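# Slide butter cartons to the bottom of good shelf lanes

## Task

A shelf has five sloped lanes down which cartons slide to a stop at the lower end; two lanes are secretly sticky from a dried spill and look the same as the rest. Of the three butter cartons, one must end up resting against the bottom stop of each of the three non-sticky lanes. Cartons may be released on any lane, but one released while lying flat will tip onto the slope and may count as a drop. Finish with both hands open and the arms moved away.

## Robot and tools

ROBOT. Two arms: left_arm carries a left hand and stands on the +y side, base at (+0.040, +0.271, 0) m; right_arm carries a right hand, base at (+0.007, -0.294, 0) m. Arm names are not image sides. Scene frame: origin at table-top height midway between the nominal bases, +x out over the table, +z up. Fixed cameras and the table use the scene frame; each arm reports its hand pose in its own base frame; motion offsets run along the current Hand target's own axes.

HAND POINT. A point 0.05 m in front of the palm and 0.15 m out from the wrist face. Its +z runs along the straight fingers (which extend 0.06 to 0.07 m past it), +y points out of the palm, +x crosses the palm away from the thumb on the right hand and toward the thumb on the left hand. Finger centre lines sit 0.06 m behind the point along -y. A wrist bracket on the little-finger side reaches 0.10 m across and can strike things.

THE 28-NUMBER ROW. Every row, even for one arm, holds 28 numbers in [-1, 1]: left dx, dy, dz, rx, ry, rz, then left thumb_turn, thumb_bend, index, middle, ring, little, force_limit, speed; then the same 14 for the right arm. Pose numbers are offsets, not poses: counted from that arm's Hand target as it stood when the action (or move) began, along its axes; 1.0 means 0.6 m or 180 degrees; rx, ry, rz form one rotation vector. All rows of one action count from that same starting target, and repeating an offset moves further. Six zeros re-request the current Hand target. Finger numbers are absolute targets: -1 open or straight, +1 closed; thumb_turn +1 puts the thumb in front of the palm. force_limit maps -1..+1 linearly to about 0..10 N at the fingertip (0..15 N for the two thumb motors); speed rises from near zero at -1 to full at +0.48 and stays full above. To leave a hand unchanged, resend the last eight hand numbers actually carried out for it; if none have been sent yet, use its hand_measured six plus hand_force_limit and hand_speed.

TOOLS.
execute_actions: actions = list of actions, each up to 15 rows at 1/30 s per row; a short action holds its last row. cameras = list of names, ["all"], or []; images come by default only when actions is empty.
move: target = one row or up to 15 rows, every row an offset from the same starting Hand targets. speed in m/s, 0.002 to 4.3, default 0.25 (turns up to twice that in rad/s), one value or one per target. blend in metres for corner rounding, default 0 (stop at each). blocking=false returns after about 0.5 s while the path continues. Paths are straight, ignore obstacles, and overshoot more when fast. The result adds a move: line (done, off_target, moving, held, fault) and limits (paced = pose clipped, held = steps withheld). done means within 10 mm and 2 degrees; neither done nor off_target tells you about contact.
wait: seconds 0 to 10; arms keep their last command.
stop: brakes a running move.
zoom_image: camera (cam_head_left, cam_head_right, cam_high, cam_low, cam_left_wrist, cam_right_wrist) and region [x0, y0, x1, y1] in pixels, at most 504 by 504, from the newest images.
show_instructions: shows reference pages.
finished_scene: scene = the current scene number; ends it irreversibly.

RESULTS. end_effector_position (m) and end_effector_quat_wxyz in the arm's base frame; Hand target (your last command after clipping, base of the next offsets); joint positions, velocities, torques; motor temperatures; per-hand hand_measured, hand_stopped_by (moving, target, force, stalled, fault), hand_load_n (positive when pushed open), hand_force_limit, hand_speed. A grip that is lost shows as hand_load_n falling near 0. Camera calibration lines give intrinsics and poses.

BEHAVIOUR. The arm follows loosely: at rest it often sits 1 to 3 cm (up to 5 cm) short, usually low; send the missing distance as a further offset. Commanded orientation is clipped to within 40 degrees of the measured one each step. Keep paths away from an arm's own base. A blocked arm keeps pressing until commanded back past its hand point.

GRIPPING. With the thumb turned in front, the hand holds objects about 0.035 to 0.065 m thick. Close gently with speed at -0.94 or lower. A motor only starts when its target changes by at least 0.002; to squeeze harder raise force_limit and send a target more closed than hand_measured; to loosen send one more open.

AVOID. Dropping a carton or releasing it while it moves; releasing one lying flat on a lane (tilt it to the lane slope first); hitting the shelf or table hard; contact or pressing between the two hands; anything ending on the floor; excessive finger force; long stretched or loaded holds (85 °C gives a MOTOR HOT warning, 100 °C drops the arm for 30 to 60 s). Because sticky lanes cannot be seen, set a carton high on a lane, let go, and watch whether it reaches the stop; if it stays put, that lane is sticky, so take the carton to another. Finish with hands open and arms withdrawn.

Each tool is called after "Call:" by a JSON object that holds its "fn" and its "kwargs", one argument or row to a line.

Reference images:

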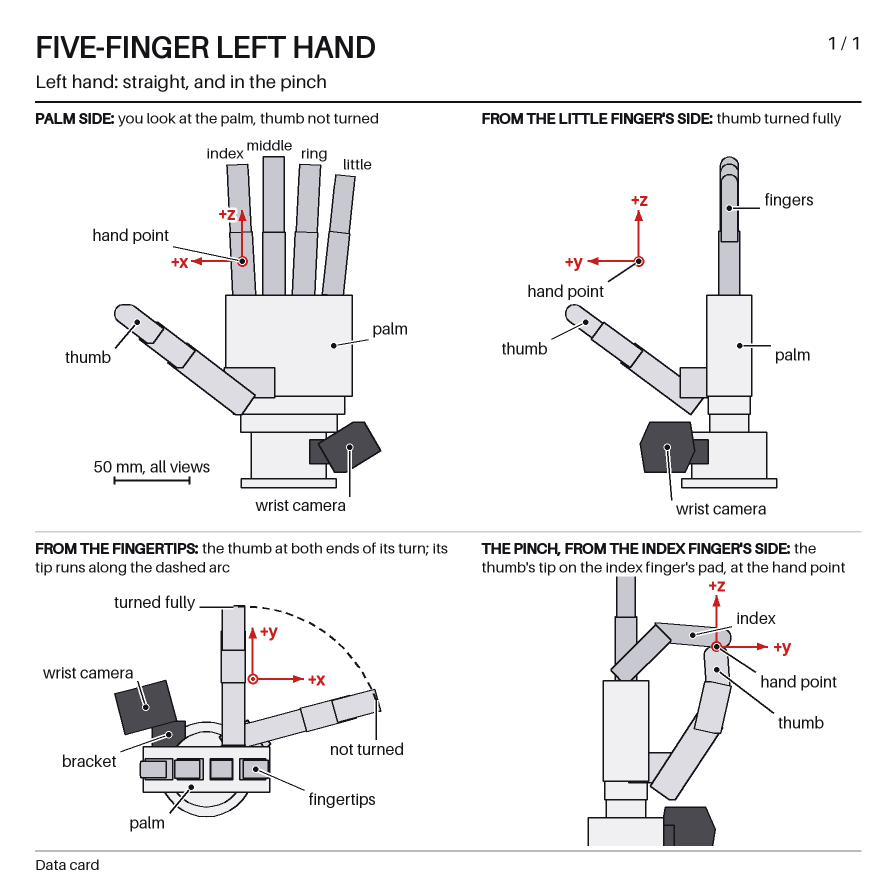

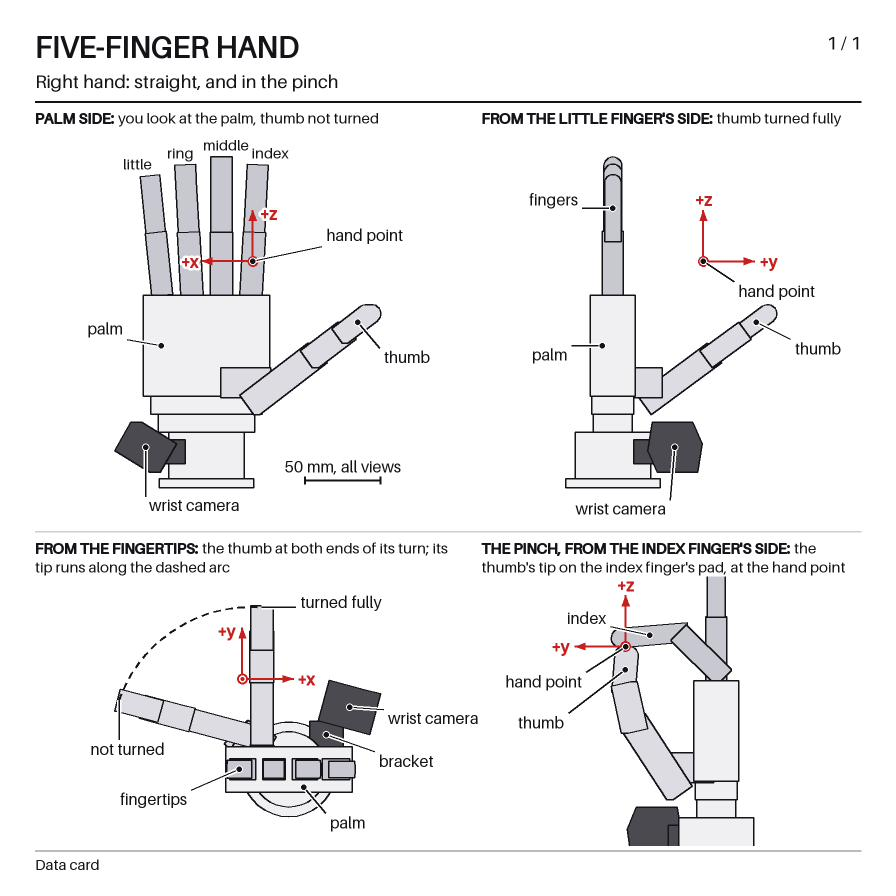

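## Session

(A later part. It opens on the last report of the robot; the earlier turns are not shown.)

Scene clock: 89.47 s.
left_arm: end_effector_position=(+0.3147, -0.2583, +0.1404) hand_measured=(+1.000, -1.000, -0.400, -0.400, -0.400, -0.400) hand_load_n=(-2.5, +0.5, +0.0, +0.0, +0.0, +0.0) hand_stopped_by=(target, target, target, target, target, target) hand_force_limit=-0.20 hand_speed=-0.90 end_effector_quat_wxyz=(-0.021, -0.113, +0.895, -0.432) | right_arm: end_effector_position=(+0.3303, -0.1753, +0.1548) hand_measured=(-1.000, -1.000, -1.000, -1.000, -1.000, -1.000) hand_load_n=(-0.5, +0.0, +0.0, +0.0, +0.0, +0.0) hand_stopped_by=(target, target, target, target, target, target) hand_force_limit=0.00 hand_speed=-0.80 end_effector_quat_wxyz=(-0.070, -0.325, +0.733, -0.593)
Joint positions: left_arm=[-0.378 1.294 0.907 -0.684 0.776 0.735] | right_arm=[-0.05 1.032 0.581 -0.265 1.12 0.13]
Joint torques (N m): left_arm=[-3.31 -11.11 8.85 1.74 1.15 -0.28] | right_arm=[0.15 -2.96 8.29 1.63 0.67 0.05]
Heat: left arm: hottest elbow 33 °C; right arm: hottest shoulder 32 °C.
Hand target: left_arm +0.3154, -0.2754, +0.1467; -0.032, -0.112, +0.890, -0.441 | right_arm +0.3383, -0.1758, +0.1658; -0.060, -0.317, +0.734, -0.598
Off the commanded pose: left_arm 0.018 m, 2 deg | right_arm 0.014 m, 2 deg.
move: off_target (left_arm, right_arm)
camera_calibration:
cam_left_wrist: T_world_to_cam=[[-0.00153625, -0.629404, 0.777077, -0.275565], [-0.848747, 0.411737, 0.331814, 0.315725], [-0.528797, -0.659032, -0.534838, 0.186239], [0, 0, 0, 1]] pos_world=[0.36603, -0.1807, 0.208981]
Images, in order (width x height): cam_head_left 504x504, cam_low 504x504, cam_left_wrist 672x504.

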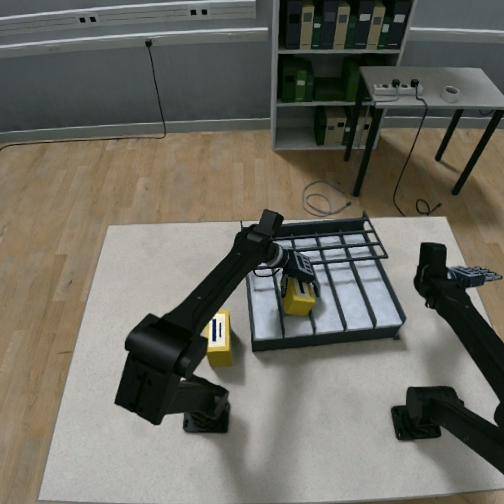

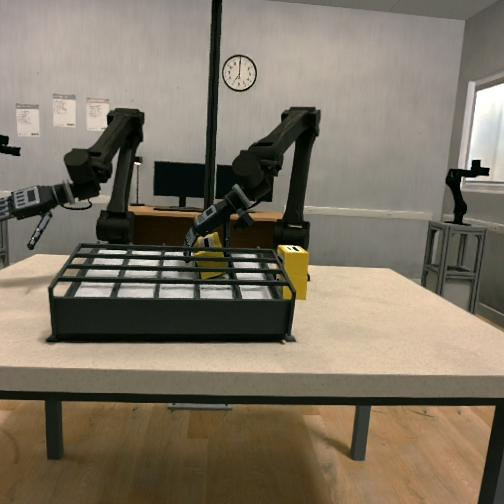

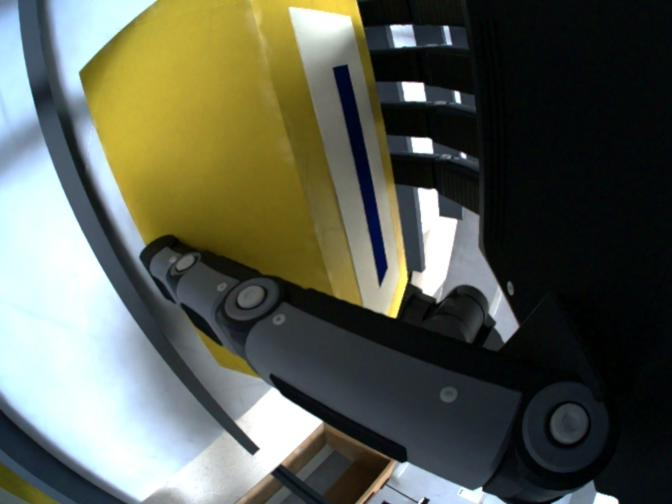

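Call:
{"fn": "move", "kwargs": {
  "target": [-0.0043,0.0146,-0.0198,0,0,0,1,-1,-0.45,-0.45,-0.45,-0.45,-0.2,-0.6,0,0,0,0,0,0,-1,-1,-1,-1,-1,-1,0,-0.8],
  "speed": 0.05,
  "cameras": ["cam_left_wrist","cam_low","cam_head_left"]
}}

Call:
{"fn": "zoom_image", "kwargs": {
  "camera": "cam_low",
  "region": [150, 180, 290, 300]
}}

Call:
{"fn": "zoom_image", "kwargs": {
  "camera": "cam_head_left",
  "region": [240, 230, 340, 350]
}}

Scene clock: 91.60 s.
left_arm: end_effector_position=(+0.3121, -0.2577, +0.1426) hand_measured=(+1.000, -1.000, -0.450, -0.450, -0.450, -0.450) hand_load_n=(-0.5, +0.0, +0.0, +0.0, +0.0, +0.0) hand_stopped_by=(target, target, target, target, target, target) hand_force_limit=-0.20 hand_speed=-0.60 end_effector_quat_wxyz=(-0.030, -0.115, +0.891, -0.438) | right_arm: end_effector_position=(+0.3303, -0.1753, +0.1548) hand_measured=(-1.000, -1.000, -1.000, -1.000, -1.000, -1.000) hand_load_n=(+0.0, +0.0, +0.0, +0.0, +0.0, +0.0) hand_stopped_by=(target, target, target, target, target, target) hand_force_limit=0.00 hand_speed=-0.80 end_effector_quat_wxyz=(-0.070, -0.325, +0.733, -0.593)
Joint positions: left_arm=[-0.369 1.294 0.907 -0.694 0.8 0.735] | right_arm=[-0.05 1.032 0.581 -0.265 1.12 0.13]
Joint torques (N m): left_arm=[-1.14 -11.93 8.27 0.85 0.92 0.06] | right_arm=[0.09 -3.08 8.32 1.68 0.68 0.05]
Heat: left arm: hottest elbow 33 °C; right arm: hottest shoulder 32 °C.
Hand target: left_arm +0.3154, -0.2604, +0.1468; -0.032, -0.112, +0.890, -0.441 | right_arm +0.3383, -0.1758, +0.1658; -0.060, -0.317, +0.734, -0.598
Off the commanded pose: left_arm 0.006 m, 1 deg | right_arm 0.014 m, 2 deg.
move: off_target (right_arm)
camera_calibration:
cam_left_wrist: T_world_to_cam=[[0.00915099, -0.616639, 0.787193, -0.278332], [-0.841668, 0.420305, 0.339026, 0.311546], [-0.539918, -0.665658, -0.515159, 0.185384], [0, 0, 0, 1]] pos_world=[0.364858, -0.179172, 0.208982]
Images, in order (width x height): cam_head_left 504x504, cam_low 504x504, cam_left_wrist 672x504.

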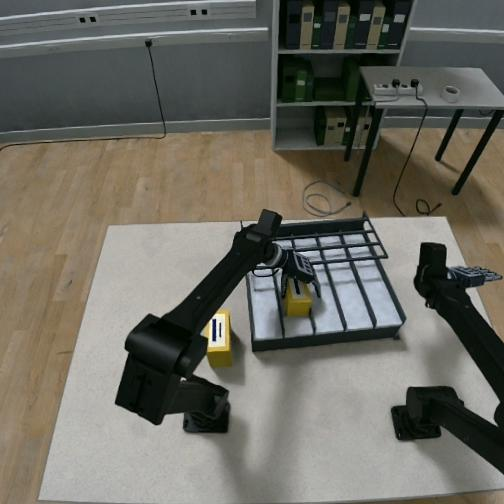

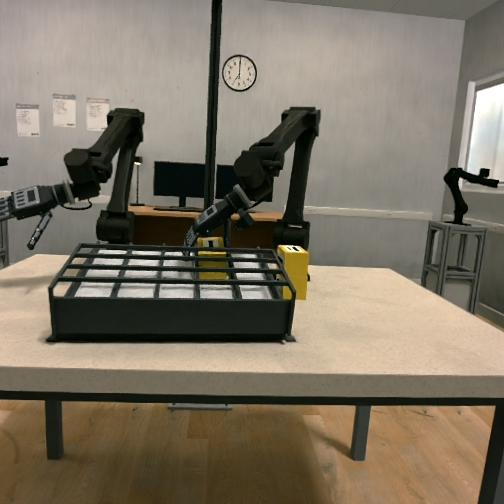

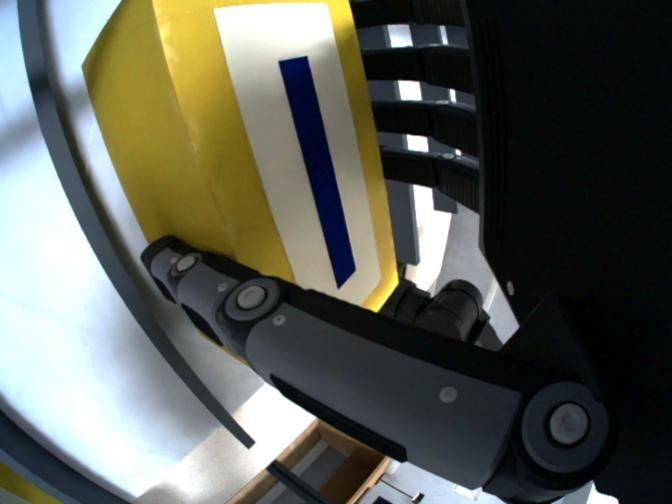

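Scaled by 3.600.

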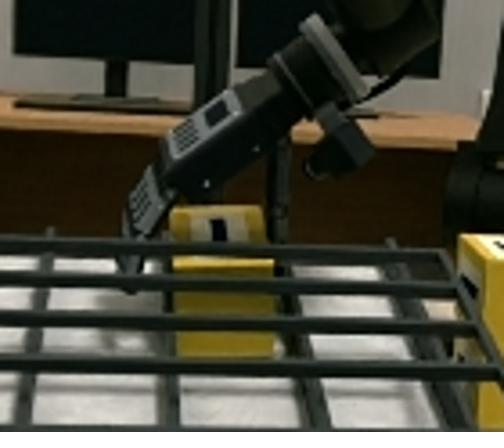

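Scaled by 4.200.

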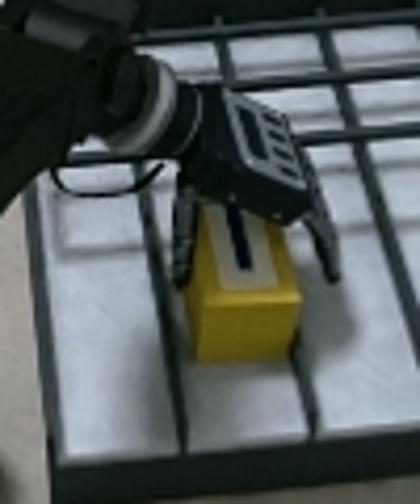

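Call:
{"fn": "move", "kwargs": {
  "target": [-0.0046,0.0156,-0.0211,0,0,0,1,-1,-0.45,-0.45,-0.45,-0.45,-0.2,-0.6,0,0,0,0,0,0,-1,-1,-1,-1,-1,-1,0,-0.8],
  "speed": 0.06,
  "cameras": ["cam_left_wrist","cam_head_left"]
}}

Call:
{"fn": "zoom_image", "kwargs": {
  "camera": "cam_head_left",
  "region": [250, 260, 330, 350]
}}

Scene clock: 94.27 s.
left_arm: end_effector_position=(+0.3114, -0.2464, +0.1426) hand_measured=(+1.000, -1.000, -0.450, -0.450, -0.450, -0.450) hand_load_n=(+0.0, +0.0, +0.0, +0.0, +0.0, +0.0) hand_stopped_by=(target, target, target, target, target, target) hand_force_limit=-0.20 hand_speed=-0.60 end_effector_quat_wxyz=(-0.037, -0.117, +0.890, -0.440) | right_arm: end_effector_position=(+0.3303, -0.1753, +0.1548) hand_measured=(-1.000, -1.000, -1.000, -1.000, -1.000, -1.000) hand_load_n=(+0.0, +0.0, +0.0, +0.0, +0.0, +0.0) hand_stopped_by=(target, target, target, target, target, target) hand_force_limit=0.00 hand_speed=-0.80 end_effector_quat_wxyz=(-0.070, -0.325, +0.733, -0.593)
Joint positions: left_arm=[-0.337 1.294 0.907 -0.733 0.825 0.773] | right_arm=[-0.05 1.032 0.581 -0.265 1.12 0.13]
Joint torques (N m): left_arm=[-0.56 -12.81 7.98 0.65 0.7 0.2] | right_arm=[0.21 -3.31 8.27 1.63 0.64 0.04]
Heat: left arm: hottest elbow 33 °C; right arm: hottest shoulder 32 °C.
Hand target: left_arm +0.3154, -0.2445, +0.1468; -0.032, -0.112, +0.890, -0.441 | right_arm +0.3383, -0.1758, +0.1658; -0.060, -0.317, +0.734, -0.598
Off the commanded pose: left_arm 0.006 m, 1 deg | right_arm 0.014 m, 2 deg.
move: off_target (right_arm)
camera_calibration:
cam_left_wrist: T_world_to_cam=[[0.0189378, -0.612072, 0.790575, -0.273738], [-0.83601, 0.424003, 0.348294, 0.303977], [-0.548387, -0.667525, -0.503669, 0.193058], [0, 0, 0, 1]] pos_world=[0.365182, -0.167563, 0.207774]
Images, in order (width x height): cam_head_left 504x504, cam_left_wrist 672x504.

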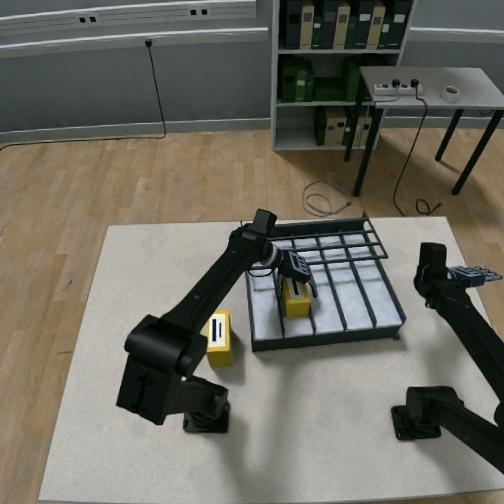

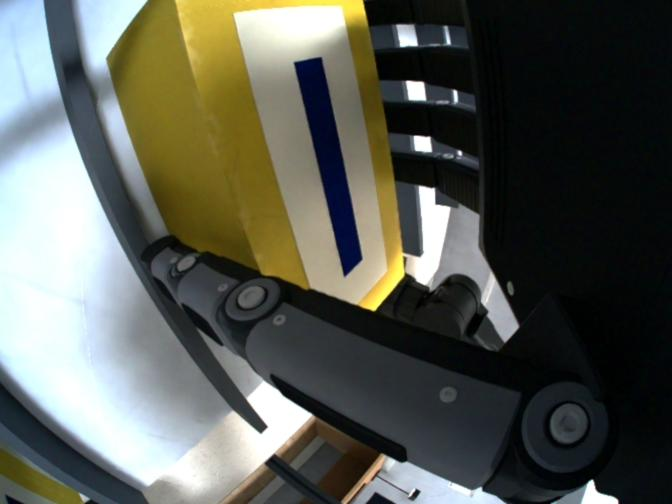

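Scaled by 5.600.

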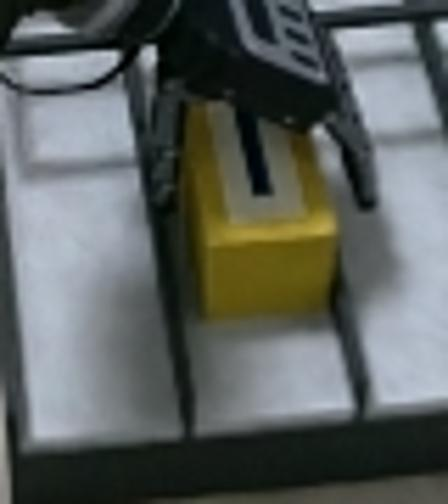

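Call:
{"fn": "move", "kwargs": {
  "target": [
    [0,0,0,-0.0038,0.0172,0.0136,1,-1,-0.45,-0.45,-0.45,-0.45,-0.2,-0.6,0,0,0,0,0,0,-1,-1,-1,-1,-1,-1,0,-0.8],
    [0,0,0,-0.0038,0.0172,0.0136,1,-0.7,-0.1,-0.1,-0.1,-0.1,0.2,-0.85,0,0,0,0,0,0,-1,-1,-1,-1,-1,-1,0,-0.8]
  ],
  "speed": 0.06,
  "cameras": ["cam_left_wrist","cam_head_left"]
}}

Scene clock: 99.63 s.
left_arm: end_effector_position=(+0.3027, -0.2445, +0.1422) hand_measured=(+1.000, -0.860, -0.134, -0.162, -0.134, -0.100) hand_load_n=(+2.0, +16.0, +8.5, +1.5, +6.0, +2.5) hand_stopped_by=(target, force, force, force, force, target) hand_force_limit=0.20 hand_speed=-0.85 end_effector_quat_wxyz=(-0.055, -0.084, +0.892, -0.440) | right_arm: end_effector_position=(+0.3303, -0.1753, +0.1548) hand_measured=(-1.000, -1.000, -1.000, -1.000, -1.000, -1.000) hand_load_n=(+0.0, +0.0, +0.0, +0.0, +0.0, +0.0) hand_stopped_by=(target, target, target, target, target, target) hand_force_limit=0.00 hand_speed=-0.80 end_effector_quat_wxyz=(-0.070, -0.325, +0.733, -0.593)
Joint positions: left_arm=[-0.337 1.309 0.923 -0.808 0.86 0.872] | right_arm=[-0.05 1.032 0.581 -0.265 1.12 0.13]
Joint torques (N m): left_arm=[-0.67 -11.16 9.42 0.51 0.46 0.16] | right_arm=[-0.03 -3.08 8.27 1.58 0.66 0.04]
Heat: left arm: hottest elbow 33 °C; right arm: hottest shoulder 32 °C.
Hand target: left_arm +0.3154, -0.2444, +0.1467; -0.047, -0.081, +0.893, -0.439 | right_arm +0.3383, -0.1758, +0.1658; -0.060, -0.317, +0.734, -0.598
Off the commanded pose: left_arm 0.014 m, 1 deg | right_arm 0.014 m, 2 deg.
move: off_target (left_arm, right_arm); target 2's new numbers were sent with left_arm's hand 0.018 m and 1 deg from that target
camera_calibration:
cam_left_wrist: T_world_to_cam=[[-0.025234, -0.607528, 0.793897, -0.258144], [-0.801389, 0.487037, 0.347232, 0.301134], [-0.597611, -0.627459, -0.499156, 0.213363], [0, 0, 0, 1]] pos_world=[0.362319, -0.169616, 0.206878]
Images, in order (width x height): cam_head_left 504x504, cam_left_wrist 672x504.

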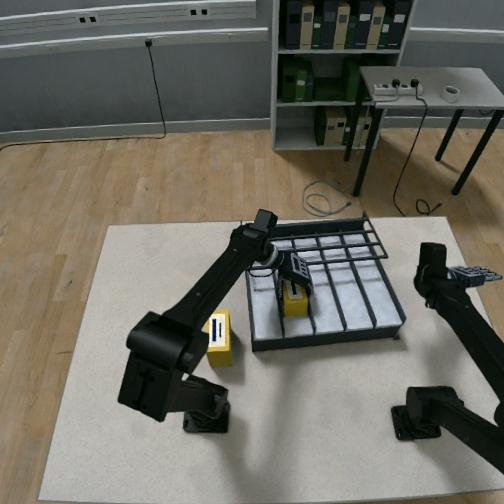

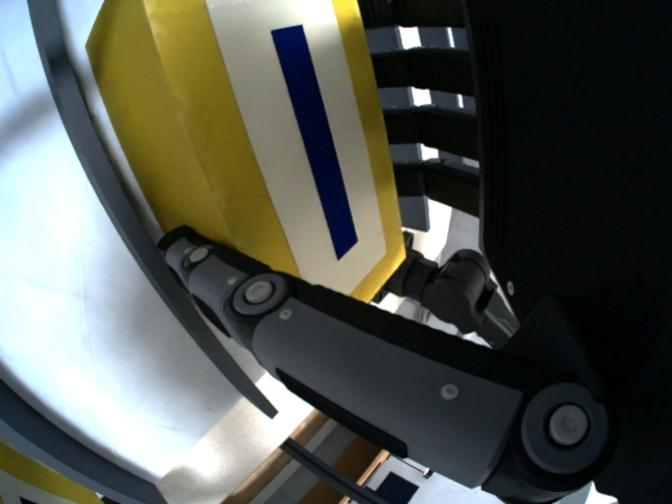

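Call:
{"fn": "move", "kwargs": {
  "target": [
    [0,0,0,0,0,0,1,-1,-0.4,-0.4,-0.4,-0.4,0.2,-0.3,0,0,0,0,0,0,-1,-1,-1,-1,-1,-1,0,-0.8],
    [-0.0201,-0.0017,0.0,0,0,0,1,-1,-0.4,-0.4,-0.4,-0.4,0.2,-0.3,0,0,0,0,0,0,-1,-1,-1,-1,-1,-1,0,-0.8],
    [-0.0201,-0.0017,0.0,0,0,0,1,-0.7,-0.1,-0.1,-0.1,-0.1,0.21,-0.85,0,0,0,0,0,0,-1,-1,-1,-1,-1,-1,0,-0.8]
  ],
  "speed": 0.06,
  "cameras": ["cam_left_wrist"]
}}

Scene clock: 104.07 s.
left_arm: end_effector_position=(+0.3137, -0.2432, +0.1407) hand_measured=(+1.000, -0.874, -0.126, -0.154, -0.126, -0.100) hand_load_n=(+1.5, +14.0, +8.5, +2.5, +6.5, +1.0) hand_stopped_by=(target, force, force, force, force, target) hand_force_limit=0.21 hand_speed=-0.85 end_effector_quat_wxyz=(-0.055, -0.085, +0.893, -0.439) | right_arm: end_effector_position=(+0.3303, -0.1753, +0.1548) hand_measured=(-1.000, -1.000, -1.000, -1.000, -1.000, -1.000) hand_load_n=(+0.0, +0.5, +0.0, +0.0, +0.0, +0.0) hand_stopped_by=(target, target, target, target, target, target) hand_force_limit=0.00 hand_speed=-0.80 end_effector_quat_wxyz=(-0.070, -0.325, +0.733, -0.593)
Joint positions: left_arm=[-0.325 1.339 0.948 -0.816 0.863 0.888] | right_arm=[-0.05 1.032 0.581 -0.265 1.12 0.13]
Joint torques (N m): left_arm=[-0.67 -11.52 9.65 0.51 0.51 0.16] | right_arm=[0.15 -3.19 8.31 1.63 0.66 0.03]
Heat: left arm: hottest elbow 33 °C; right arm: hottest shoulder 32 °C.
Hand target: left_arm +0.3275, -0.2438, +0.1458; -0.047, -0.081, +0.893, -0.439 | right_arm +0.3383, -0.1758, +0.1658; -0.060, -0.317, +0.734, -0.598
Off the commanded pose: left_arm 0.015 m, 1 deg | right_arm 0.014 m, 2 deg.
move: off_target (left_arm, right_arm); target 3's new numbers were sent with left_arm's hand 0.018 m and 1 deg from that target
camera_calibration:
cam_left_wrist: T_world_to_cam=[[-0.0235201, -0.608983, 0.792835, -0.256633], [-0.801749, 0.485231, 0.348926, 0.309209], [-0.597198, -0.627448, -0.499664, 0.219945], [0, 0, 0, 1]] pos_world=[0.373222, -0.168319, 0.205475]
Images, in order (width x height): cam_left_wrist 672x504.

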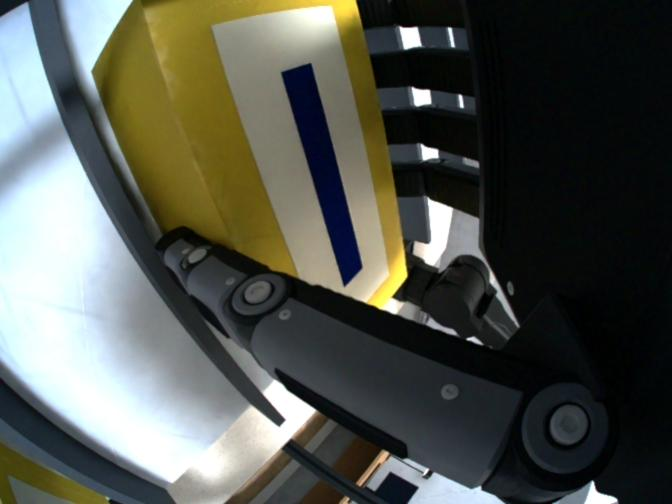

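Call:
{"fn": "move", "kwargs": {
  "target": [
    [0.0337,-0.1347,-0.1063,0,0,0,1,-0.7,-0.1,-0.1,-0.1,-0.1,0.21,-0.85,0,0,0,0,0,0,-1,-1,-1,-1,-1,-1,0,-0.8],
    [0.049,-0.2288,0.0177,0,0,0,1,-0.7,-0.1,-0.1,-0.1,-0.1,0.21,-0.85,0,0,0,0,0,0,-1,-1,-1,-1,-1,-1,0,-0.8]
  ],
  "speed": [0.12,0.12],
  "blend": [0.01,0],
  "cameras": ["cam_left_wrist","cam_head_left"]
}}

Call:
{"fn": "zoom_image", "kwargs": {
  "camera": "cam_head_left",
  "region": [270, 240, 360, 350]
}}

Scene clock: 108.93 s.
left_arm: end_effector_position=(+0.3045, -0.3202, +0.2147) hand_measured=(+1.000, -0.874, -0.126, -0.154, -0.126, -0.100) hand_load_n=(+1.5, +14.5, +8.5, +2.5, +6.0, +0.5) hand_stopped_by=(target, force, force, force, force, target) hand_force_limit=0.21 hand_speed=-0.85 end_effector_quat_wxyz=(-0.072, -0.091, +0.903, -0.413) | right_arm: end_effector_position=(+0.3303, -0.1753, +0.1548) hand_measured=(-1.000, -1.000, -1.000, -1.000, -1.000, -1.000) hand_load_n=(+0.0, +0.0, +0.0, +0.0, +0.0, +0.0) hand_stopped_by=(target, target, target, target, target, target) hand_force_limit=0.00 hand_speed=-0.80 end_effector_quat_wxyz=(-0.070, -0.325, +0.733, -0.593)
Joint positions: left_arm=[-0.525 1.352 1.166 -0.912 0.754 0.655] | right_arm=[-0.05 1.032 0.581 -0.265 1.12 0.13]
Joint torques (N m): left_arm=[-1.61 -14.68 12.83 1.72 0.92 -0.19] | right_arm=[0.32 -3.37 8.25 1.69 0.66 0.03]
Heat: left arm: hottest elbow 34 °C; right arm: hottest shoulder 32 °C.
Hand target: left_arm +0.3240, -0.3377, +0.2505; -0.047, -0.081, +0.893, -0.439 | right_arm +0.3383, -0.1758, +0.1658; -0.060, -0.317, +0.734, -0.598
Off the commanded pose: left_arm 0.044 m, 5 deg | right_arm 0.014 m, 2 deg.
move: off_target (left_arm, right_arm)
camera_calibration:
cam_left_wrist: T_world_to_cam=[[0.00231561, -0.651378, 0.75875, -0.376521], [-0.782177, 0.471563, 0.407219, 0.29056], [-0.623052, -0.59442, -0.508401, 0.223492], [0, 0, 0, 1]] pos_world=[0.367388, -0.249426, 0.280987]
Images, in order (width x height): cam_head_left 504x504, cam_left_wrist 672x504.

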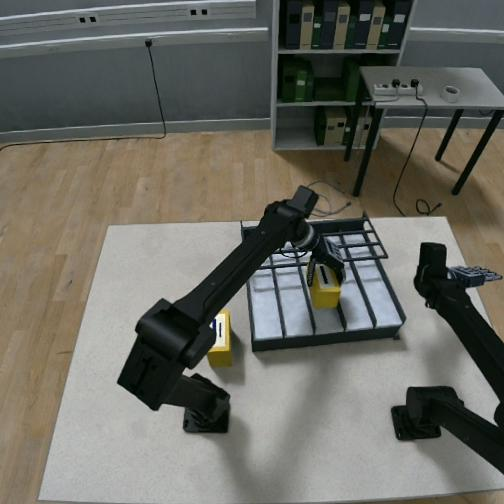

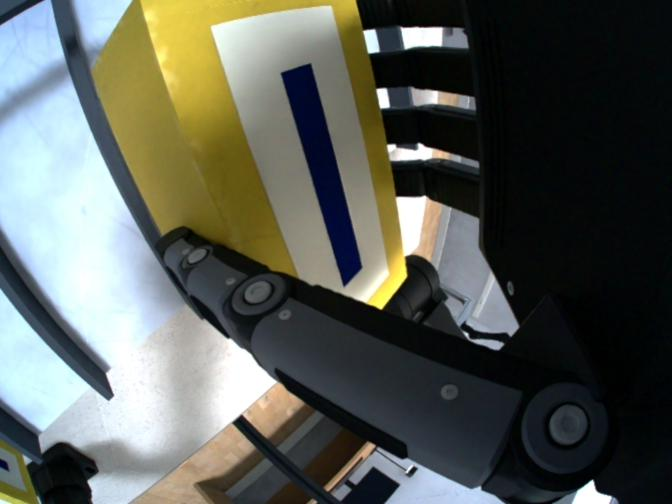

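Scaled by 4.582.

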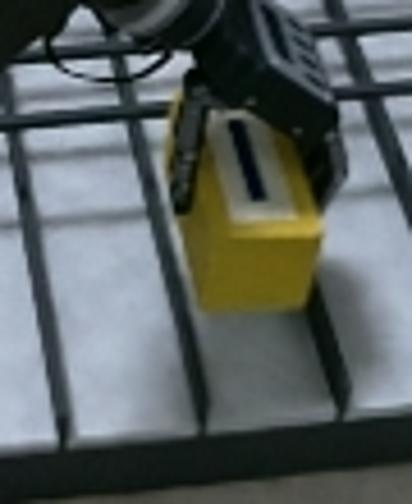

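Call:
{"fn": "move", "kwargs": {
  "target": [-0.0188,0.1273,0.1017,0,0.0034,-0.0044,1,-0.7,-0.1,-0.1,-0.1,-0.1,0.21,-0.85,0,0,0,0,0,0,-1,-1,-1,-1,-1,-1,0,-0.8],
  "speed": 0.13,
  "cameras": ["cam_low","cam_head_left"]
}}

Call:
{"fn": "zoom_image", "kwargs": {
  "camera": "cam_head_left",
  "region": [285, 260, 355, 340]
}}

Call:
{"fn": "zoom_image", "kwargs": {
  "camera": "cam_low",
  "region": [120, 210, 220, 310]
}}

Scene clock: 111.73 s.
left_arm: end_effector_position=(+0.3177, -0.3311, +0.1445) hand_measured=(+1.000, -0.874, -0.126, -0.154, -0.126, -0.100) hand_load_n=(+1.5, +14.5, +8.5, +2.5, +6.0, +0.0) hand_stopped_by=(target, force, force, force, force, target) hand_force_limit=0.21 hand_speed=-0.85 end_effector_quat_wxyz=(-0.057, -0.085, +0.897, -0.429) | right_arm: end_effector_position=(+0.3303, -0.1753, +0.1548) hand_measured=(-1.000, -1.000, -1.000, -1.000, -1.000, -1.000) hand_load_n=(-0.5, +0.0, +0.0, -0.5, +0.0, +0.0) hand_stopped_by=(target, target, target, target, target, target) hand_force_limit=0.00 hand_speed=-0.80 end_effector_quat_wxyz=(-0.070, -0.325, +0.733, -0.593)
Joint positions: left_arm=[-0.527 1.421 1.032 -0.65 0.76 0.638] | right_arm=[-0.05 1.032 0.581 -0.265 1.12 0.13]
Joint torques (N m): left_arm=[-1.73 -15.38 8.03 1.87 0.88 -0.13] | right_arm=[0.32 -3.31 8.31 1.69 0.66 0.05]
Heat: left arm: hottest elbow 35 °C; right arm: hottest shoulder 32 °C.
Hand target: left_arm +0.3202, -0.3390, +0.1523; -0.055, -0.085, +0.893, -0.439 | right_arm +0.3383, -0.1758, +0.1658; -0.060, -0.317, +0.734, -0.598
Off the commanded pose: left_arm 0.011 m, 1 deg | right_arm 0.014 m, 2 deg.
move: off_target (left_arm, right_arm)
Images, in order (width x height): cam_head_left 504x504, cam_low 504x504.

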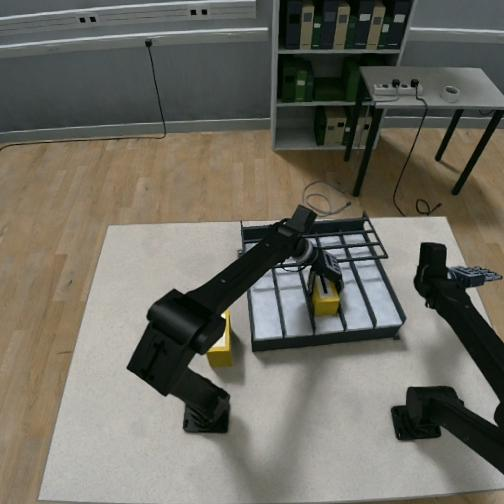

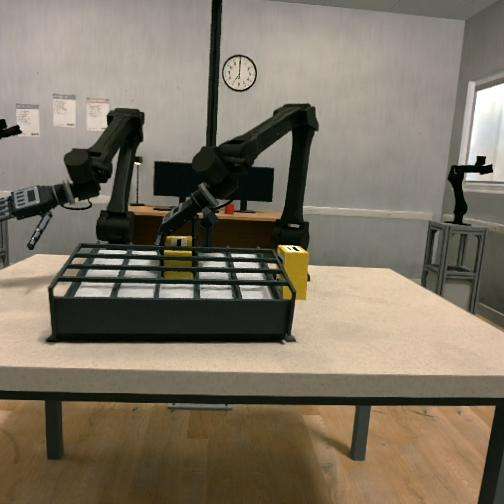

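Scaled by 6.300.

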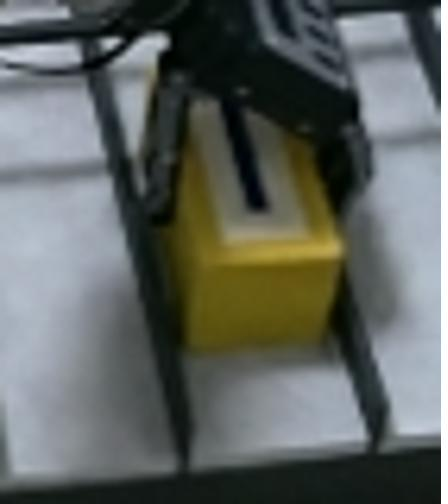

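Scaled by 5.040.

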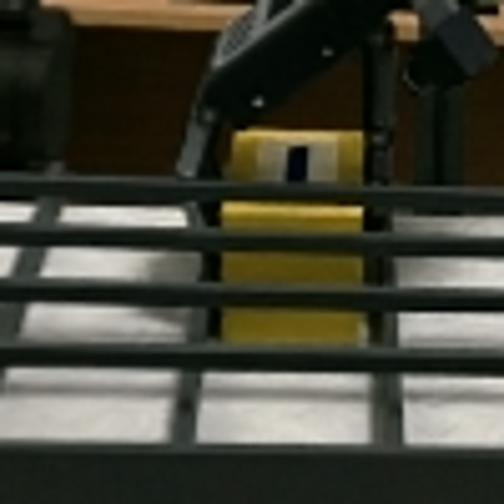

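Call:
{"fn": "move", "kwargs": {
  "target": [-0.002,0.009,0.007,0,0,0,1,-0.7,-0.1,-0.1,-0.1,-0.1,0.21,-0.85,0,0,0,0,0,0,-1,-1,-1,-1,-1,-1,0,-0.8],
  "speed": 0.05,
  "cameras": ["cam_head_left","cam_low","cam_left_wrist"]
}}

Scene clock: 116.70 s.
left_arm: end_effector_position=(+0.3178, -0.3322, +0.1436) hand_measured=(+1.000, -0.874, -0.126, -0.152, -0.126, -0.100) hand_load_n=(+1.0, +15.5, +8.0, +0.5, +5.5, +0.5) hand_stopped_by=(target, force, force, force, force, target) hand_force_limit=0.21 hand_speed=-0.85 end_effector_quat_wxyz=(-0.057, -0.087, +0.896, -0.432) | right_arm: end_effector_position=(+0.3303, -0.1753, +0.1548) hand_measured=(-1.000, -1.000, -1.000, -1.000, -1.000, -1.000) hand_load_n=(+0.0, +0.0, +0.0, +0.0, +0.0, +0.0) hand_stopped_by=(target, target, target, target, target, target) hand_force_limit=0.00 hand_speed=-0.80 end_effector_quat_wxyz=(-0.070, -0.325, +0.733, -0.593)
Joint positions: left_arm=[-0.527 1.421 1.026 -0.636 0.764 0.629] | right_arm=[-0.05 1.032 0.581 -0.265 1.12 0.13]
Joint torques (N m): left_arm=[-1.67 -14.74 7.61 2.09 0.75 -0.09] | right_arm=[0.15 -2.9 8.35 1.68 0.67 0.02]
Heat: left arm: hottest elbow 35 °C; right arm: hottest shoulder 32 °C.
Hand target: left_arm +0.3202, -0.3390, +0.1453; -0.055, -0.085, +0.893, -0.439 | right_arm +0.3383, -0.1758, +0.1658; -0.060, -0.317, +0.734, -0.598
Off the commanded pose: left_arm 0.007 m, 1 deg | right_arm 0.014 m, 2 deg.
move: off_target (right_arm)
camera_calibration:
cam_left_wrist: T_world_to_cam=[[-0.0179772, -0.620943, 0.78365, -0.31747], [-0.799654, 0.479421, 0.361536, 0.350249], [-0.600191, -0.620149, -0.505158, 0.172219], [0, 0, 0, 1]] pos_world=[0.377735, -0.258246, 0.209156]
Images, in order (width x height): cam_head_left 504x504, cam_low 504x504, cam_left_wrist 672x504.

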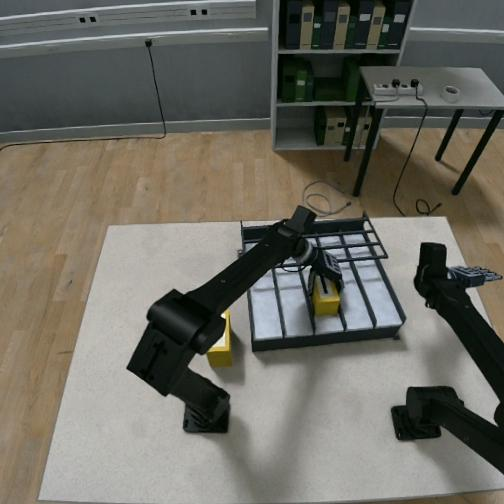

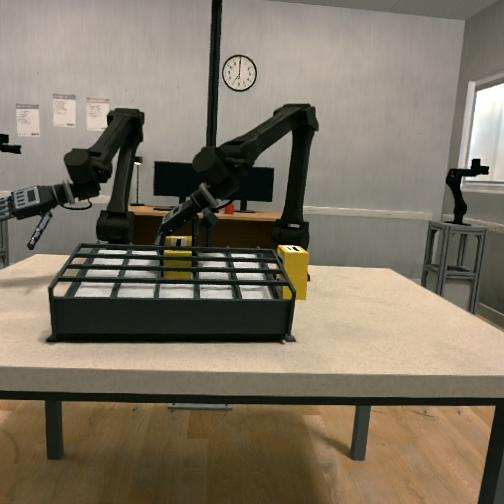

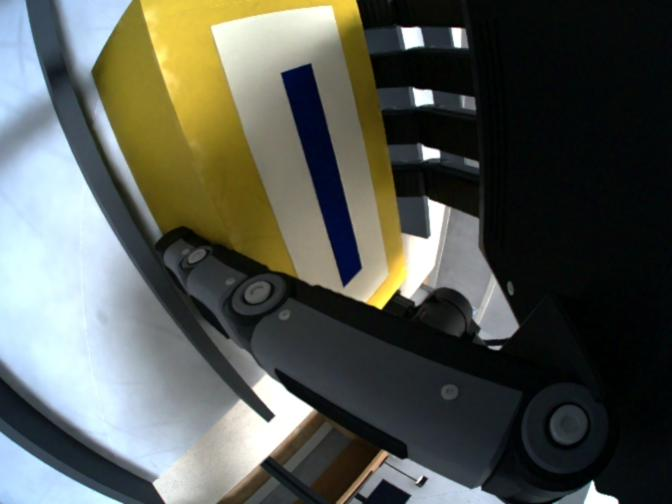

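Call:
{"fn": "move", "kwargs": {
  "target": [
    [-0.001,0.006,0.004,0,0,0,1,-0.7,-0.1,-0.1,-0.1,-0.1,0.21,-0.85,0,0,0,0,0,0,-1,-1,-1,-1,-1,-1,0,-0.8],
    [-0.001,0.006,0.004,0,0,0,1,-1,-0.4,-0.4,-0.4,-0.4,0.21,-0.3,0,0,0,0,0,0,-1,-1,-1,-1,-1,-1,0,-0.8]
  ],
  "speed": 0.05,
  "cameras": ["cam_low","cam_left_wrist"]
}}

Scene clock: 119.00 s.
left_arm: end_effector_position=(+0.3205, -0.3345, +0.1438) hand_measured=(+1.000, -1.000, -0.400, -0.400, -0.400, -0.400) hand_load_n=(+0.0, +0.0, +0.0, +0.0, +0.0, +0.0) hand_stopped_by=(target, target, target, target, target, target) hand_force_limit=0.21 hand_speed=-0.30 end_effector_quat_wxyz=(-0.052, -0.084, +0.893, -0.439) | right_arm: end_effector_position=(+0.3303, -0.1753, +0.1548) hand_measured=(-1.000, -1.000, -1.000, -1.000, -1.000, -1.000) hand_load_n=(+0.0, +0.0, +0.0, +0.0, +0.0, +0.0) hand_stopped_by=(target, target, target, target, target, target) hand_force_limit=0.00 hand_speed=-0.80 end_effector_quat_wxyz=(-0.070, -0.325, +0.733, -0.593)
Joint positions: left_arm=[-0.527 1.421 1.022 -0.612 0.767 0.626] | right_arm=[-0.05 1.032 0.581 -0.265 1.12 0.13]
Joint torques (N m): left_arm=[-1.85 -14.04 7.23 1.68 0.62 -0.04] | right_arm=[0.15 -3.37 8.32 1.65 0.67 0.04]
Heat: left arm: hottest elbow 35 °C; right arm: hottest shoulder 32 °C.
Hand target: left_arm +0.3198, -0.3387, +0.1408; -0.055, -0.085, +0.893, -0.439 | right_arm +0.3383, -0.1758, +0.1658; -0.060, -0.317, +0.734, -0.598
Off the commanded pose: left_arm 0.005 m, 0 deg | right_arm 0.014 m, 2 deg.
move: off_target (right_arm)
camera_calibration:
cam_left_wrist: T_world_to_cam=[[-0.0279418, -0.611179, 0.790999, -0.313572], [-0.80442, 0.483496, 0.345165, 0.358824], [-0.593403, -0.626651, -0.505154, 0.168061], [0, 0, 0, 1]] pos_world=[0.379611, -0.259823, 0.209078]
Images, in order (width x height): cam_low 504x504, cam_left_wrist 672x504.

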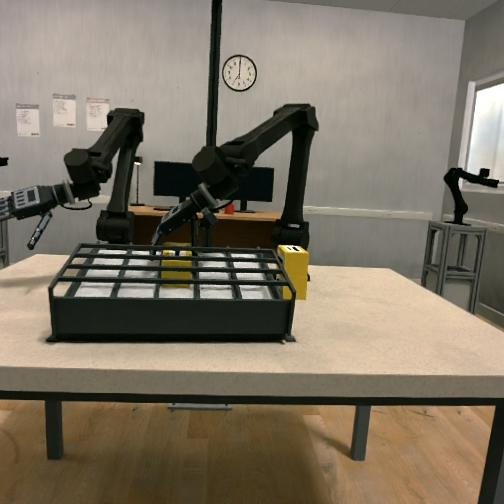

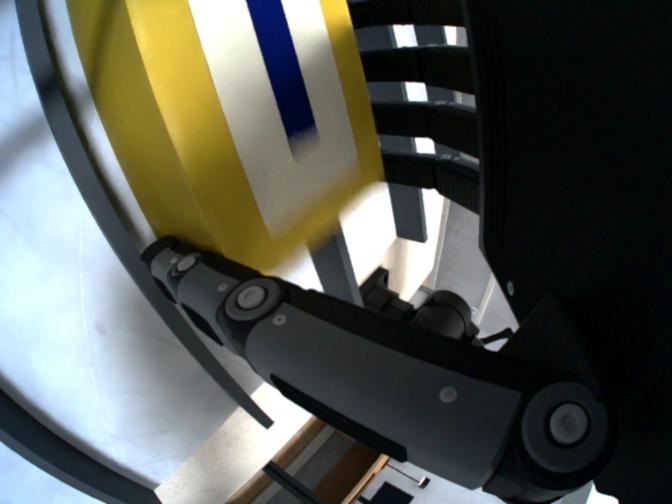

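Call:
{"fn": "move", "kwargs": {
  "target": [
    [0.0517,-0.1703,-0.1357,0,0,0,1,-1,-0.4,-0.4,-0.4,-0.4,0.21,-0.3,0,0,0,0,0,0,-1,-1,-1,-1,-1,-1,0,-0.8],
    [0.1805,0.1713,-0.4798,0,-0.0276,0.0489,1,-1,-0.4,-0.4,-0.4,-0.4,0.21,-0.3,0,0,0,0,0,0,-1,-1,-1,-1,-1,-1,0,-0.8],
    [0.1788,0.3002,-0.4387,0,-0.0276,0.0489,1,-1,-0.6,-0.6,-0.6,-0.6,0.21,-0.3,0,0,0,0,0,0,-1,-1,-1,-1,-1,-1,0,-0.8]
  ],
  "speed": [0.2,0.35,0.2],
  "blend": [0.04,0.03,0],
  "cameras": ["cam_head_left","cam_low","cam_left_wrist","cam_high"]
}}

Scene clock: 128.93 s.
left_arm: end_effector_position=(+0.1873, -0.0349, +0.1821) hand_measured=(+1.000, -1.000, -0.600, -0.600, -0.600, -0.600) hand_load_n=(+0.0, +0.0, +0.0, +0.0, +0.5, +0.0) hand_stopped_by=(target, target, target, target, target, target) hand_force_limit=0.21 hand_speed=-0.30 end_effector_quat_wxyz=(+0.035, -0.042, +0.907, -0.418) | right_arm: end_effector_position=(+0.3303, -0.1753, +0.1548) hand_measured=(-1.000, -1.000, -1.000, -1.000, -1.000, -1.000) hand_load_n=(+0.0, +0.0, +0.0, +0.0, +0.0, +0.0) hand_stopped_by=(target, target, target, target, target, target) hand_force_limit=0.00 hand_speed=-0.80 end_effector_quat_wxyz=(-0.070, -0.325, +0.733, -0.593)
Joint positions: left_arm=[0.364 0.949 0.812 -1.7 0.835 1.961] | right_arm=[-0.05 1.032 0.581 -0.265 1.12 0.13]
Joint torques (N m): left_arm=[-0.56 -4.89 6.6 -0.36 0.62 0.19] | right_arm=[0.03 -3.02 8.25 1.69 0.68 0.01]
Heat: left arm: hottest elbow 35 °C; right arm: hottest shoulder 32 °C.
Hand target: left_arm +0.1849, -0.0330, +0.1798; +0.018, -0.035, +0.898, -0.438 | right_arm +0.3383, -0.1758, +0.1658; -0.060, -0.317, +0.734, -0.598
Off the commanded pose: left_arm 0.004 m, 3 deg | right_arm 0.014 m, 2 deg.
joint sent to its limit (left arm) — joint 4 (wrist pitch), lower limit. The joint targets are off in orientation, not in position.
move: off_target (left_arm, right_arm); target 3's new numbers were sent with left_arm's hand 0.004 m and 3 deg from that target
camera_calibration:
cam_left_wrist: T_world_to_cam=[[-0.175281, -0.655152, 0.734883, -0.128245], [-0.856451, 0.469609, 0.214382, 0.126589], [-0.48556, -0.591814, -0.643419, 0.302344], [0, 0, 0, 1]] pos_world=[0.232744, 0.0354645, 0.261641]
Images, in order (width x height): cam_head_left 504x504, cam_high 504x504, cam_low 504x504, cam_left_wrist 672x504.

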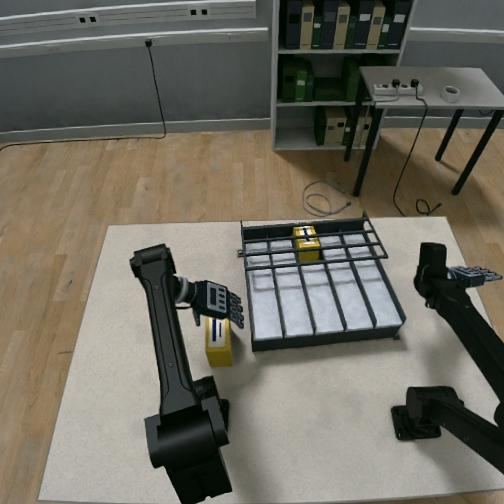

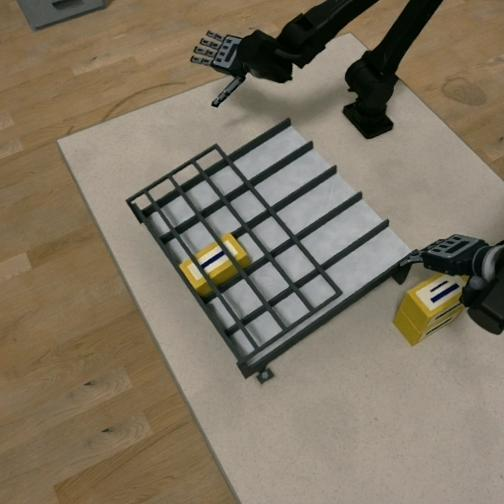

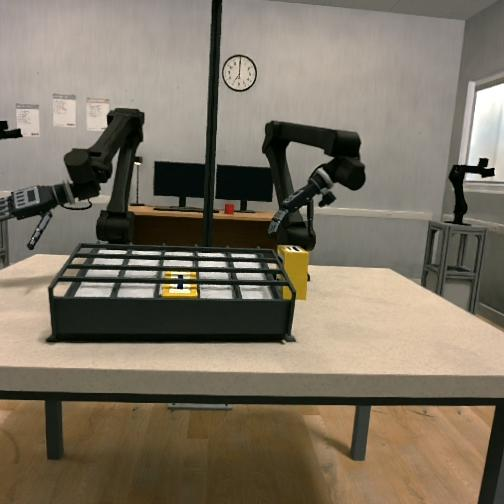

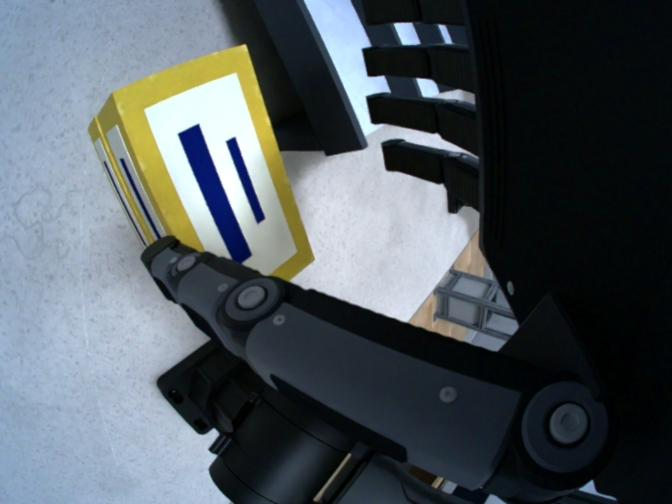

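Call:
{"fn": "move", "kwargs": {
  "target": [0.0017,0.0893,0.0697,0,0,0,1,-1,-0.6,-0.6,-0.6,-0.6,0.21,-0.3,0,0,0,0,0,0,-1,-1,-1,-1,-1,-1,0,-0.8],
  "speed": 0.1,
  "cameras": ["cam_head_left","cam_low","cam_left_wrist"]
}}

Scene clock: 134.73 s.
left_arm: end_effector_position=(+0.1824, -0.0345, +0.1158) hand_measured=(+1.000, -1.000, -0.600, -0.600, -0.600, -0.600) hand_load_n=(+0.0, +0.0, +0.5, +0.0, +0.0, +0.5) hand_stopped_by=(target, target, target, target, target, target) hand_force_limit=0.21 hand_speed=-0.30 end_effector_quat_wxyz=(+0.016, -0.037, +0.899, -0.436) | right_arm: end_effector_position=(+0.3303, -0.1753, +0.1548) hand_measured=(-1.000, -1.000, -1.000, -1.000, -1.000, -1.000) hand_load_n=(+0.0, +0.0, +0.0, +0.0, +0.0, +0.0) hand_stopped_by=(target, target, target, target, target, target) hand_force_limit=0.00 hand_speed=-0.80 end_effector_quat_wxyz=(-0.070, -0.325, +0.733, -0.593)
Joint positions: left_arm=[0.388 1.049 0.672 -1.563 0.846 2.045] | right_arm=[-0.05 1.032 0.581 -0.265 1.12 0.13]
Joint torques (N m): left_arm=[-0.56 -5.48 6.02 0.16 0.74 0.22] | right_arm=[0.38 -3.08 8.28 1.69 0.65 0.03]
Heat: left arm: hottest elbow 34 °C; right arm: hottest shoulder 32 °C.
Hand target: left_arm +0.1841, -0.0330, +0.1118; +0.018, -0.035, +0.898, -0.438 | right_arm +0.3383, -0.1758, +0.1658; -0.060, -0.317, +0.734, -0.598
Off the commanded pose: left_arm 0.005 m, 0 deg | right_arm 0.014 m, 2 deg.
move: off_target (right_arm)
camera_calibration:
cam_left_wrist: T_world_to_cam=[[-0.170951, -0.620386, 0.765439, -0.0832189], [-0.83796, 0.500188, 0.218254, 0.133654], [-0.518265, -0.604097, -0.605367, 0.258753], [0, 0, 0, 1]] pos_world=[0.231873, 0.0378317, 0.191169]
Images, in order (width x height): cam_head_left 504x504, cam_low 504x504, cam_left_wrist 672x504.

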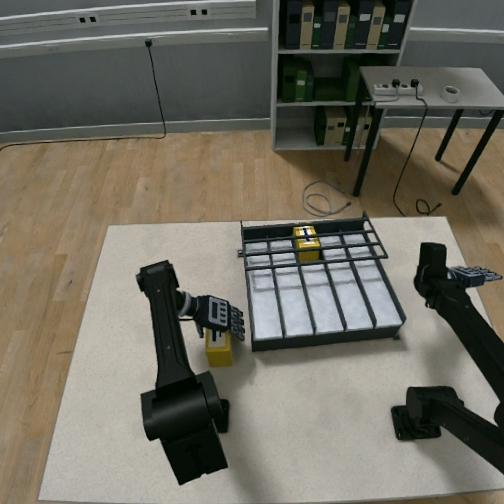

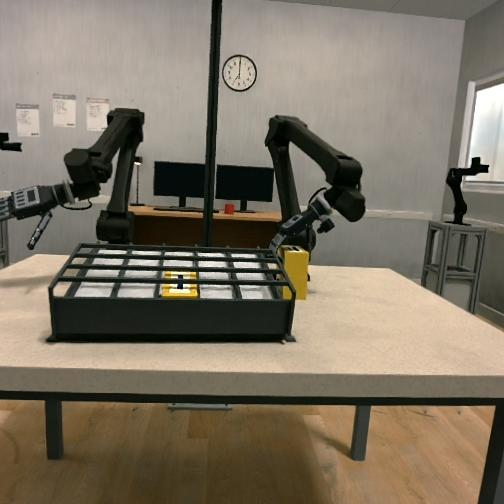

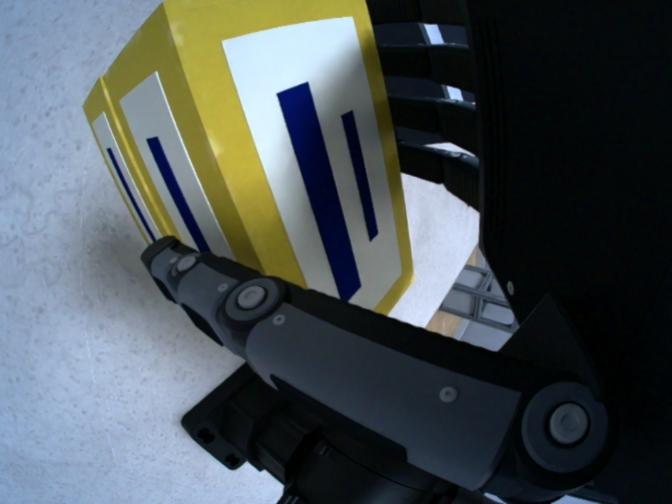

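Call:
{"fn": "move", "kwargs": {
  "target": [0,0,0,0,0,0,1,-0.7,-0.1,-0.1,-0.1,-0.1,0.1,-0.85,0,0,0,0,0,0,-1,-1,-1,-1,-1,-1,0,-0.8],
  "speed": 0.1,
  "cameras": ["cam_left_wrist"]
}}

Scene clock: 137.07 s.
left_arm: end_effector_position=(+0.1828, -0.0334, +0.1151) hand_measured=(+1.000, -0.802, -0.186, -0.202, -0.172, -0.130) hand_load_n=(+5.0, +15.5, +4.5, +1.0, +5.0, +5.0) hand_stopped_by=(target, force, force, force, force, force) hand_force_limit=0.10 hand_speed=-0.85 end_effector_quat_wxyz=(+0.018, -0.037, +0.899, -0.436) | right_arm: end_effector_position=(+0.3303, -0.1753, +0.1548) hand_measured=(-1.000, -1.000, -1.000, -1.000, -1.000, -1.000) hand_load_n=(-0.5, +0.0, +0.0, +0.0, +0.0, +0.0) hand_stopped_by=(target, target, target, target, target, target) hand_force_limit=0.00 hand_speed=-0.80 end_effector_quat_wxyz=(-0.070, -0.325, +0.733, -0.593)
Joint positions: left_arm=[0.392 1.05 0.672 -1.56 0.844 2.048] | right_arm=[-0.05 1.032 0.581 -0.265 1.12 0.13]
Joint torques (N m): left_arm=[-0.85 -5.6 6.04 0.09 0.78 0.17] | right_arm=[0.38 -2.78 8.21 1.74 0.67 0.05]
Heat: left arm: hottest elbow 34 °C; right arm: hottest shoulder 32 °C.
Hand target: left_arm +0.1841, -0.0329, +0.1118; +0.018, -0.035, +0.898, -0.438 | right_arm +0.3383, -0.1758, +0.1658; -0.060, -0.317, +0.734, -0.598
Off the commanded pose: left_arm 0.004 m, 0 deg | right_arm 0.014 m, 2 deg.
move: off_target (right_arm)
camera_calibration:
cam_left_wrist: T_world_to_cam=[[-0.171879, -0.62231, 0.763667, -0.081587], [-0.839455, 0.498202, 0.217047, 0.133928], [-0.515531, -0.603759, -0.608032, 0.259084], [0, 0, 0, 1]] pos_world=[0.231969, 0.0389284, 0.190768]
Images, in order (width x height): cam_left_wrist 672x504.

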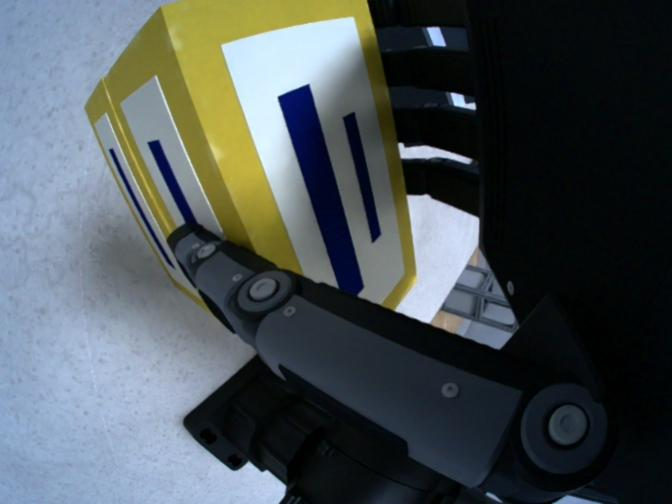

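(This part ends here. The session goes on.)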